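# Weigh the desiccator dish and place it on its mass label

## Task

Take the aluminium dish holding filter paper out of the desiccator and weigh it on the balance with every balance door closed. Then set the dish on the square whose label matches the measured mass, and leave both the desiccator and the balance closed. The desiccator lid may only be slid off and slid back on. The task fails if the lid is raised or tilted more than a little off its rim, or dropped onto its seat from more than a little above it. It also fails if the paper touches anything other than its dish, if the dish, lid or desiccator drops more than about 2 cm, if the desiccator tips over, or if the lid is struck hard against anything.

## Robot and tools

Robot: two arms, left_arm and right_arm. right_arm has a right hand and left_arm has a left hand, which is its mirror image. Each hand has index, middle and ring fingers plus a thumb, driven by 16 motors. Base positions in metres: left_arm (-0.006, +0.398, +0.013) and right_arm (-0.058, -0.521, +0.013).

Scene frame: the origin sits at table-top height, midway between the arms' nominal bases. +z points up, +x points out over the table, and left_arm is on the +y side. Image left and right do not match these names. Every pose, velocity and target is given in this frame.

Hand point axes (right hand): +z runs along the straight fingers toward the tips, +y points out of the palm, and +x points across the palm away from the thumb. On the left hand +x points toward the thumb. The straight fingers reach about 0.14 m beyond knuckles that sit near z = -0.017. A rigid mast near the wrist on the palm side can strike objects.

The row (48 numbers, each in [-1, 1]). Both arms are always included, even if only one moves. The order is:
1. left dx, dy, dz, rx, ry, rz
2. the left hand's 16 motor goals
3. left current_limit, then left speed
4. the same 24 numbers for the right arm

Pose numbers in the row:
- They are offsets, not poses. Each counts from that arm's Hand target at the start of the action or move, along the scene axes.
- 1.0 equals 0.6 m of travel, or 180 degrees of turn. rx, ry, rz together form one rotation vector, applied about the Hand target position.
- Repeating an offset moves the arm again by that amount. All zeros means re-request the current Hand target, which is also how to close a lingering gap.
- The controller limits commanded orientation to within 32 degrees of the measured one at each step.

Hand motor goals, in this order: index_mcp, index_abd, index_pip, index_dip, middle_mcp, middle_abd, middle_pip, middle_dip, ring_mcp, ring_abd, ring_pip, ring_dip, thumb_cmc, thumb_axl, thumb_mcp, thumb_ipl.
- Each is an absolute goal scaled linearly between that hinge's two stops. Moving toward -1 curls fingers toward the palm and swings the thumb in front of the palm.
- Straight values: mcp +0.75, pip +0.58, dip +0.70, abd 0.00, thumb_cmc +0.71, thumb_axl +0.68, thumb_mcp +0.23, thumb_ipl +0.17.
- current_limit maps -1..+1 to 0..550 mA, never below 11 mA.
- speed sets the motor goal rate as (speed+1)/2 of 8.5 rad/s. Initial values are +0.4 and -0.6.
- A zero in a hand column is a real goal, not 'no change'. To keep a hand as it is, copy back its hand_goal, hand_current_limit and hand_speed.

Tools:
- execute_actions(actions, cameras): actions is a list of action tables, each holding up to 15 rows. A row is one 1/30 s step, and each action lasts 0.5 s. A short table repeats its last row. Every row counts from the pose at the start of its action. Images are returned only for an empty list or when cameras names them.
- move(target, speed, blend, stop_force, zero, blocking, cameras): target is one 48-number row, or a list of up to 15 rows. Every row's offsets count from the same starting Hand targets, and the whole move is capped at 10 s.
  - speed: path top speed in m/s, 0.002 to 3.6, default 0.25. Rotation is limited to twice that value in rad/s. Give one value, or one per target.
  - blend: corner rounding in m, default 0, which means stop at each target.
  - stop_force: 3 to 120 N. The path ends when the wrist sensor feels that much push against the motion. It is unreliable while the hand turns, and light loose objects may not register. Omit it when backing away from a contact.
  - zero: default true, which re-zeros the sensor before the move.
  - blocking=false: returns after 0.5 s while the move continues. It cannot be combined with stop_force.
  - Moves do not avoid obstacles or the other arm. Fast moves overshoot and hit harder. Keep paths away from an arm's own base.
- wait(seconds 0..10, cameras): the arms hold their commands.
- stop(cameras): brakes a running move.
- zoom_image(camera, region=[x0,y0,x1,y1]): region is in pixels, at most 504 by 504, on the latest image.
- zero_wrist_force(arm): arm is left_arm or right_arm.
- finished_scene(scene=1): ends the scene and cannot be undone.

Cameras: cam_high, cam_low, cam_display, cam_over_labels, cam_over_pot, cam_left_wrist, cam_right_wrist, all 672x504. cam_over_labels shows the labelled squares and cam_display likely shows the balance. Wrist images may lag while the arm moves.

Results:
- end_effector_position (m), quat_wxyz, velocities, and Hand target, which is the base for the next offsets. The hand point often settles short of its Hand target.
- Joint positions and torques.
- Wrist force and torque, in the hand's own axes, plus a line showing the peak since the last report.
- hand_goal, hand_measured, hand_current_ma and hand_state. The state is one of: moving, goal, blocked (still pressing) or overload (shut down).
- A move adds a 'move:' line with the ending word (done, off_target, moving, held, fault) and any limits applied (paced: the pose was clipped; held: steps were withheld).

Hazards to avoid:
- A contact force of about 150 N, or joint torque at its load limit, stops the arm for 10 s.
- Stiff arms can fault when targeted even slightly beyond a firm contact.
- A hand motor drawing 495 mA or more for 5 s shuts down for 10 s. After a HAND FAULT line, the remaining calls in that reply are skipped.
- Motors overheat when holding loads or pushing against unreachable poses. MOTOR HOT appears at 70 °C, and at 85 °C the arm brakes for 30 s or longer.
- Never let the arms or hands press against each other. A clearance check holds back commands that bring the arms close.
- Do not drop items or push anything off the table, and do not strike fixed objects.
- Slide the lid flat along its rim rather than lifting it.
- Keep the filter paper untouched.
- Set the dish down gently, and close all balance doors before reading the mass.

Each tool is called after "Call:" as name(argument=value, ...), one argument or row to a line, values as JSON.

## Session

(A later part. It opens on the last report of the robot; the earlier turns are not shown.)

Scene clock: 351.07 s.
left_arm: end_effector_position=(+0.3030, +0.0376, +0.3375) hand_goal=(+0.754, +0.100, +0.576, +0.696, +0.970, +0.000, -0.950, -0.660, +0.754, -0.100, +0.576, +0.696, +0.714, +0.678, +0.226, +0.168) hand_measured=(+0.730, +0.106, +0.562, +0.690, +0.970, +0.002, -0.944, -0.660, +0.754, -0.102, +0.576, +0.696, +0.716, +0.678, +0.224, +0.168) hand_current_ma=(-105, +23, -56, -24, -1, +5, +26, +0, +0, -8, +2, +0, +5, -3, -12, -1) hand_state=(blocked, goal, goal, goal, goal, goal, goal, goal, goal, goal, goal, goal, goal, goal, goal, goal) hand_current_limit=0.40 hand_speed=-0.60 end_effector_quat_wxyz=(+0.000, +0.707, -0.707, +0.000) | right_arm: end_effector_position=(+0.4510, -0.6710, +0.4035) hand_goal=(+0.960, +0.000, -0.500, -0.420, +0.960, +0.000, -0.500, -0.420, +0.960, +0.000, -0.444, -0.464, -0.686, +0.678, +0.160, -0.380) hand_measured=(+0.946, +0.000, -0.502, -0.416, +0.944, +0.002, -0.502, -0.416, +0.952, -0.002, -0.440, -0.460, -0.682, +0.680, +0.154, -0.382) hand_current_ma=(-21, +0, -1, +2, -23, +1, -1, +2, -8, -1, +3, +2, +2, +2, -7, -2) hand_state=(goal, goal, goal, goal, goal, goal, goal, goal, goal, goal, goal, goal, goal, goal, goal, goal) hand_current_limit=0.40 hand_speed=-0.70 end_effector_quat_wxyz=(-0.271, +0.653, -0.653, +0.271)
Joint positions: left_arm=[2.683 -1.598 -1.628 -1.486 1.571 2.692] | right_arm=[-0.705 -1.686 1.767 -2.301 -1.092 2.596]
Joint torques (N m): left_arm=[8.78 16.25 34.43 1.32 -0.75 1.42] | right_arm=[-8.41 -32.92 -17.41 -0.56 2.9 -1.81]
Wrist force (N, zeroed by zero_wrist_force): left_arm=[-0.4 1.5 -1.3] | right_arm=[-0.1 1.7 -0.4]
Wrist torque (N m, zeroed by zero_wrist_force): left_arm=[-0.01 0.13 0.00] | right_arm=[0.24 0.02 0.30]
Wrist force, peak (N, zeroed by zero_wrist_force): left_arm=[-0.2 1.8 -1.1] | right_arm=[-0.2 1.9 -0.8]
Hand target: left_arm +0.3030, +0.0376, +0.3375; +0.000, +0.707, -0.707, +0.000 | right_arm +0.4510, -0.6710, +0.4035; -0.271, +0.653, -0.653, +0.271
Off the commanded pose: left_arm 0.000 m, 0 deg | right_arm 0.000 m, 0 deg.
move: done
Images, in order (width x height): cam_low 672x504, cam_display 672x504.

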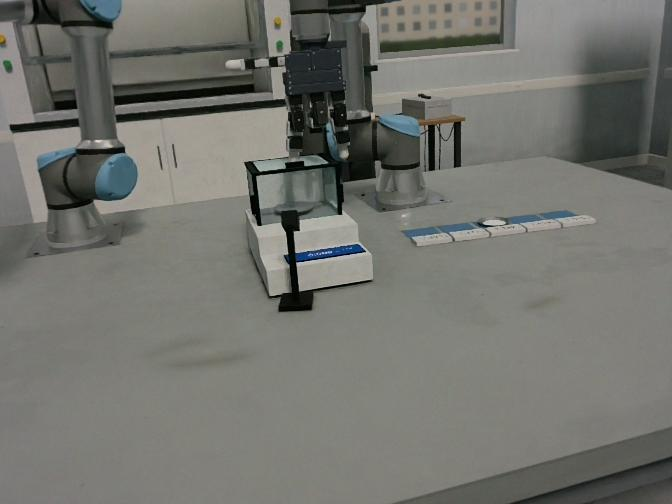

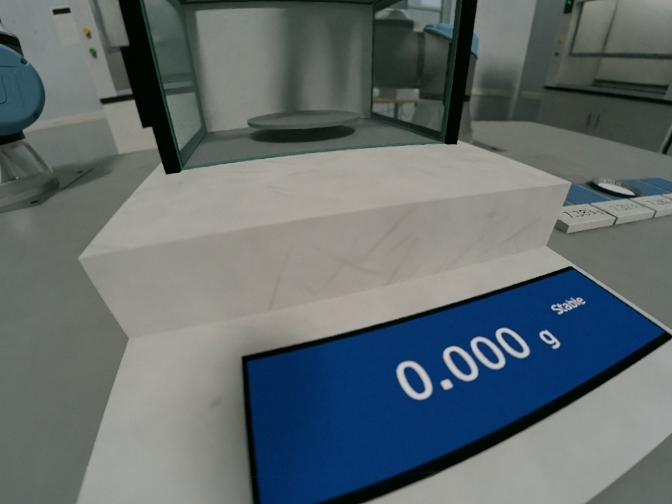

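Call:
move(
  target=[
    [0.005,0,0,0,0,0,0.754,0.1,0.576,0.696,0.97,0,-0.95,-0.66,0.754,-0.1,0.576,0.696,0.714,0.678,0.226,0.168,0.4,-0.6,0,0,0,0,0,0,0.959,0,-0.50,-0.42,0.959,0,-0.50,-0.42,0.959,0,-0.445,-0.464,-0.686,0.678,0.16,-0.38,0.4,-0.7],
  ],
  speed=0.02,
  stop_force=5,
)

Call:
move(
  target=[
    [-0.02,0,0,0,0,0,0.754,0.1,0.576,0.696,0.97,0,-0.95,-0.66,0.754,-0.1,0.576,0.696,0.714,0.678,0.226,0.168,0.4,-0.6,0,0,0,0,0,0,0.959,0,-0.50,-0.42,0.959,0,-0.50,-0.42,0.959,0,-0.445,-0.464,-0.686,0.678,0.16,-0.38,0.4,-0.7],
    [-0.02,0,0.12,0,0,0,0.754,0.1,0.576,0.696,0.97,0,-0.95,-0.66,0.754,-0.1,0.576,0.696,0.714,0.678,0.226,0.168,0.4,-0.6,0,0,0,0,0,0,0.959,0,-0.50,-0.42,0.959,0,-0.50,-0.42,0.959,0,-0.445,-0.464,-0.686,0.678,0.16,-0.38,0.4,-0.7],
  ],
  speed=[0.04, 0.12],
  cameras=["all"],
)

Call:
zoom_image(
  camera="cam_over_labels",
  region=[100, 0, 600, 504],
)

Call:
zoom_image(
  camera="cam_low",
  region=[220, 50, 390, 230],
)

Scene clock: 353.27 s.
left_arm: end_effector_position=(+0.3060, +0.0376, +0.3375) hand_goal=(+0.754, +0.100, +0.576, +0.696, +0.970, +0.000, -0.950, -0.660, +0.754, -0.100, +0.576, +0.696, +0.714, +0.678, +0.226, +0.168) hand_measured=(+0.720, +0.106, +0.554, +0.686, +0.970, +0.002, -0.944, -0.660, +0.754, -0.102, +0.576, +0.696, +0.716, +0.678, +0.224, +0.168) hand_current_ma=(-158, +23, -87, -41, -1, +5, +26, +0, +0, -8, +2, +0, +5, -3, -12, -1) hand_state=(blocked, goal, blocked, goal, goal, goal, goal, goal, goal, goal, goal, goal, goal, goal, goal, goal) hand_current_limit=0.40 hand_speed=-0.60 end_effector_quat_wxyz=(+0.000, +0.707, -0.707, +0.000) | right_arm: end_effector_position=(+0.4510, -0.6710, +0.4035) hand_goal=(+0.960, +0.000, -0.500, -0.420, +0.960, +0.000, -0.500, -0.420, +0.960, +0.000, -0.444, -0.464, -0.686, +0.678, +0.160, -0.380) hand_measured=(+0.946, +0.000, -0.502, -0.416, +0.944, +0.002, -0.502, -0.416, +0.952, -0.002, -0.440, -0.460, -0.682, +0.680, +0.154, -0.382) hand_current_ma=(-21, +0, -1, +2, -23, +1, -1, +2, -8, -1, +3, +2, +2, +2, -7, -2) hand_state=(goal, goal, goal, goal, goal, goal, goal, goal, goal, goal, goal, goal, goal, goal, goal, goal) hand_current_limit=0.40 hand_speed=-0.70 end_effector_quat_wxyz=(-0.271, +0.653, -0.653, +0.271)
Joint positions: left_arm=[2.685 -1.604 -1.622 -1.486 1.571 2.695] | right_arm=[-0.705 -1.686 1.767 -2.301 -1.092 2.596]
Joint torques (N m): left_arm=[9.68 16.68 33.3 1.17 -0.12 1.57] | right_arm=[-8.62 -33.42 -17.73 -0.5 2.8 -1.79]
Wrist force (N, zeroed by zero_wrist_force): left_arm=[0.0 2.2 -1.7] | right_arm=[-0.3 1.6 -0.5]
Wrist torque (N m, zeroed by zero_wrist_force): left_arm=[-0.02 0.08 0.05] | right_arm=[0.24 0.05 0.28]
Wrist force, peak (N, zeroed by zero_wrist_force): left_arm=[0.0 2.3 -2.2] | right_arm=[-0.2 1.9 -0.6]
Hand target: left_arm +0.3060, +0.0376, +0.3375; +0.000, +0.707, -0.707, +0.000 | right_arm +0.4510, -0.6710, +0.4035; -0.271, +0.653, -0.653, +0.271
Off the commanded pose: left_arm 0.000 m, 0 deg | right_arm 0.000 m, 0 deg.
move: done

Scene clock: 355.27 s.
left_arm: end_effector_position=(+0.2940, +0.0376, +0.4094) hand_goal=(+0.754, +0.100, +0.576, +0.696, +0.970, +0.000, -0.950, -0.660, +0.754, -0.100, +0.576, +0.696, +0.714, +0.678, +0.226, +0.168) hand_measured=(+0.750, +0.102, +0.572, +0.692, +0.970, +0.002, -0.944, -0.660, +0.754, -0.102, +0.576, +0.696, +0.716, +0.678, +0.224, +0.168) hand_current_ma=(-16, +9, -11, -11, -1, +5, +26, +0, -1, -8, +2, +0, +5, -3, -12, -1) hand_state=(goal, goal, goal, goal, goal, goal, goal, goal, goal, goal, goal, goal, goal, goal, goal, goal) hand_current_limit=0.40 hand_speed=-0.60 end_effector_quat_wxyz=(+0.000, +0.707, -0.707, +0.000) | right_arm: end_effector_position=(+0.4510, -0.6710, +0.4035) hand_goal=(+0.960, +0.000, -0.500, -0.420, +0.960, +0.000, -0.500, -0.420, +0.960, +0.000, -0.444, -0.464, -0.686, +0.678, +0.160, -0.380) hand_measured=(+0.946, +0.000, -0.502, -0.416, +0.944, +0.002, -0.502, -0.416, +0.952, -0.002, -0.440, -0.460, -0.682, +0.680, +0.154, -0.382) hand_current_ma=(-21, +0, -1, +2, -23, +1, -1, +2, -8, -1, +3, +2, +2, +2, -7, -2) hand_state=(goal, goal, goal, goal, goal, goal, goal, goal, goal, goal, goal, goal, goal, goal, goal, goal) hand_current_limit=0.40 hand_speed=-0.70 end_effector_quat_wxyz=(-0.271, +0.653, -0.653, +0.271)
Joint positions: left_arm=[2.675 -1.583 -1.46 -1.669 1.571 2.684] | right_arm=[-0.705 -1.686 1.767 -2.301 -1.092 2.596]
Joint torques (N m): left_arm=[-6.18 16.42 34.72 1.01 1.3 -0.82] | right_arm=[-8.05 -32.39 -17.22 -0.67 2.8 -1.74]
Wrist force (N, zeroed by zero_wrist_force): left_arm=[-0.4 -0.1 -0.2] | right_arm=[-0.3 1.7 -0.5]
Wrist torque (N m, zeroed by zero_wrist_force): left_arm=[0.00 0.04 0.03] | right_arm=[0.25 0.05 0.27]
Wrist force, peak (N, zeroed by zero_wrist_force): left_arm=[-0.2 2.2 -2.0] | right_arm=[-0.3 1.9 -0.8]
Hand target: left_arm +0.2940, +0.0376, +0.4095; +0.000, +0.707, -0.707, +0.000 | right_arm +0.4510, -0.6710, +0.4035; -0.271, +0.653, -0.653, +0.271
Off the commanded pose: left_arm 0.000 m, 0 deg | right_arm 0.000 m, 0 deg.
move: done
camera_calibration:
cam_left_wrist: T_world_to_cam=[[0.666054, 0.745903, -0.00103818, -0.252523], [0.485746, -0.43269, 0.759494, -0.493393], [0.566059, -0.506368, -0.650514, 0.244339], [0, 0, 0, 1]] pos_world=[0.269547, 0.0985972, 0.533413]
cam_right_wrist: T_world_to_cam=[[-0.43762, 0.793292, -0.423293, 0.937966], [-0.0890426, 0.430217, 0.898323, -0.069181], [0.89474, 0.430815, -0.117635, 0.0643124], [0, 0, 0, 1]] pos_world=[0.34677, -0.742025, 0.466747]

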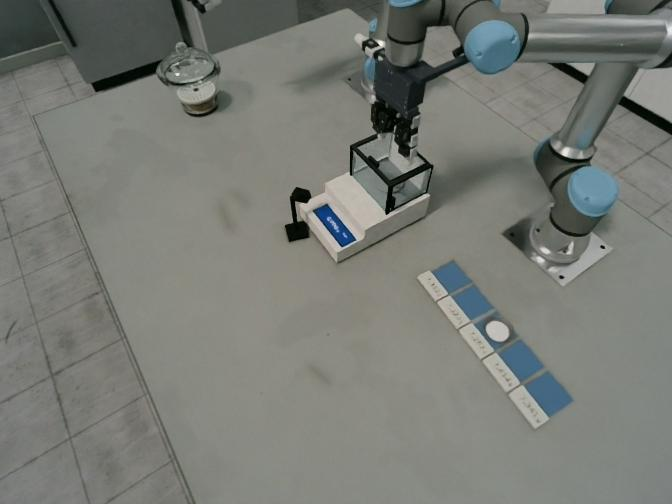

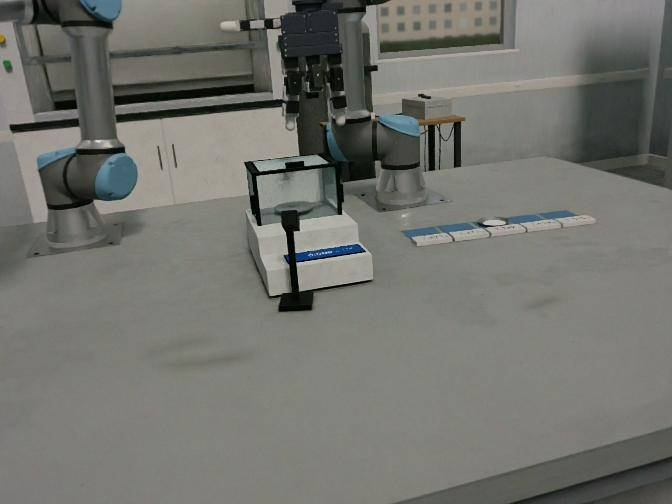

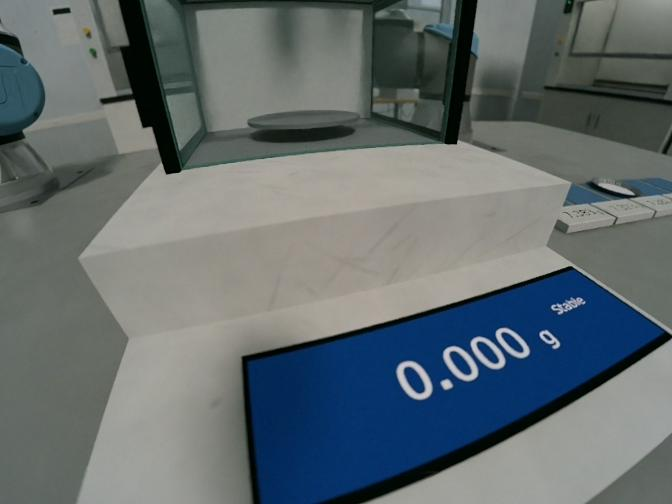

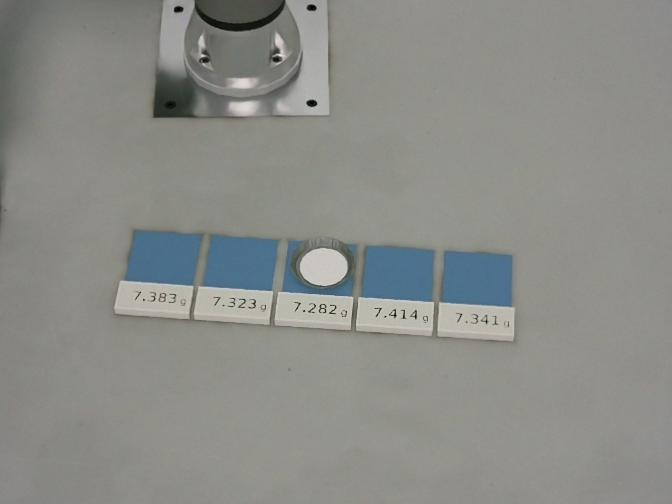

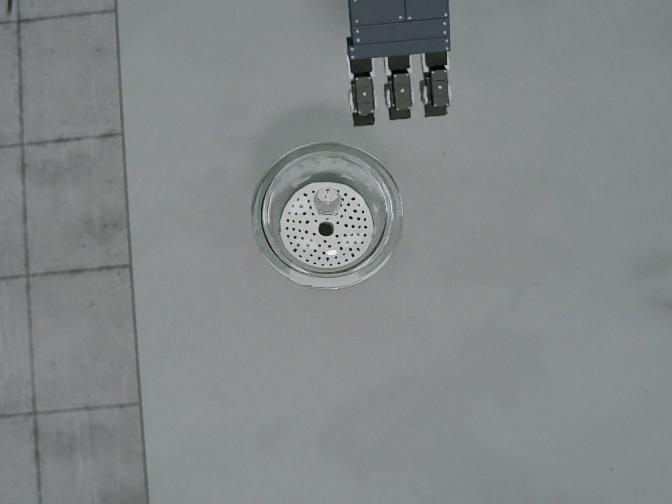

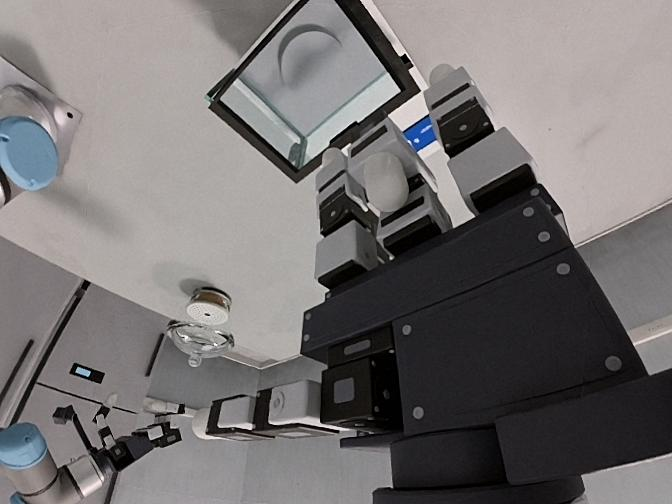

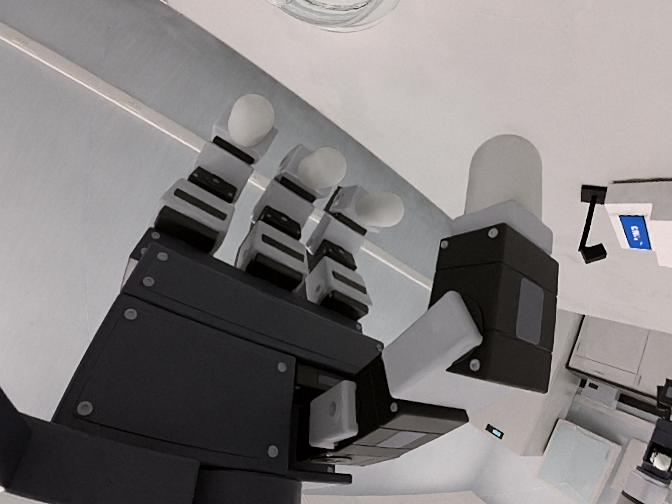

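Scaled by 1.000.

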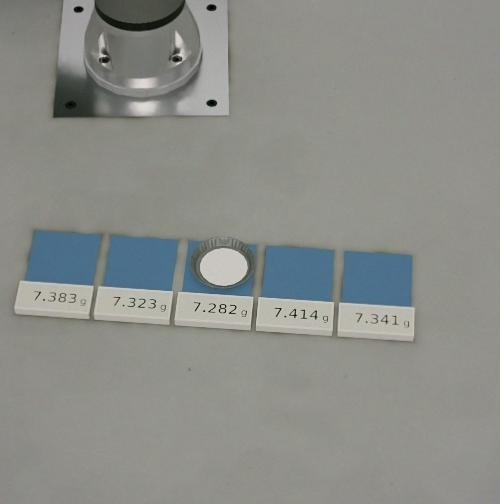

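Scaled by 2.800.

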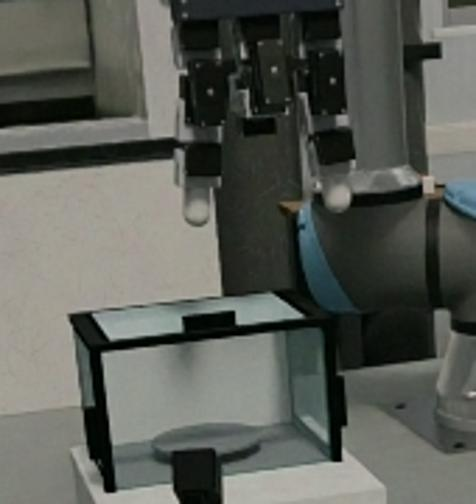

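Call:
finished_scene(
)

The scene is finished: the task was done.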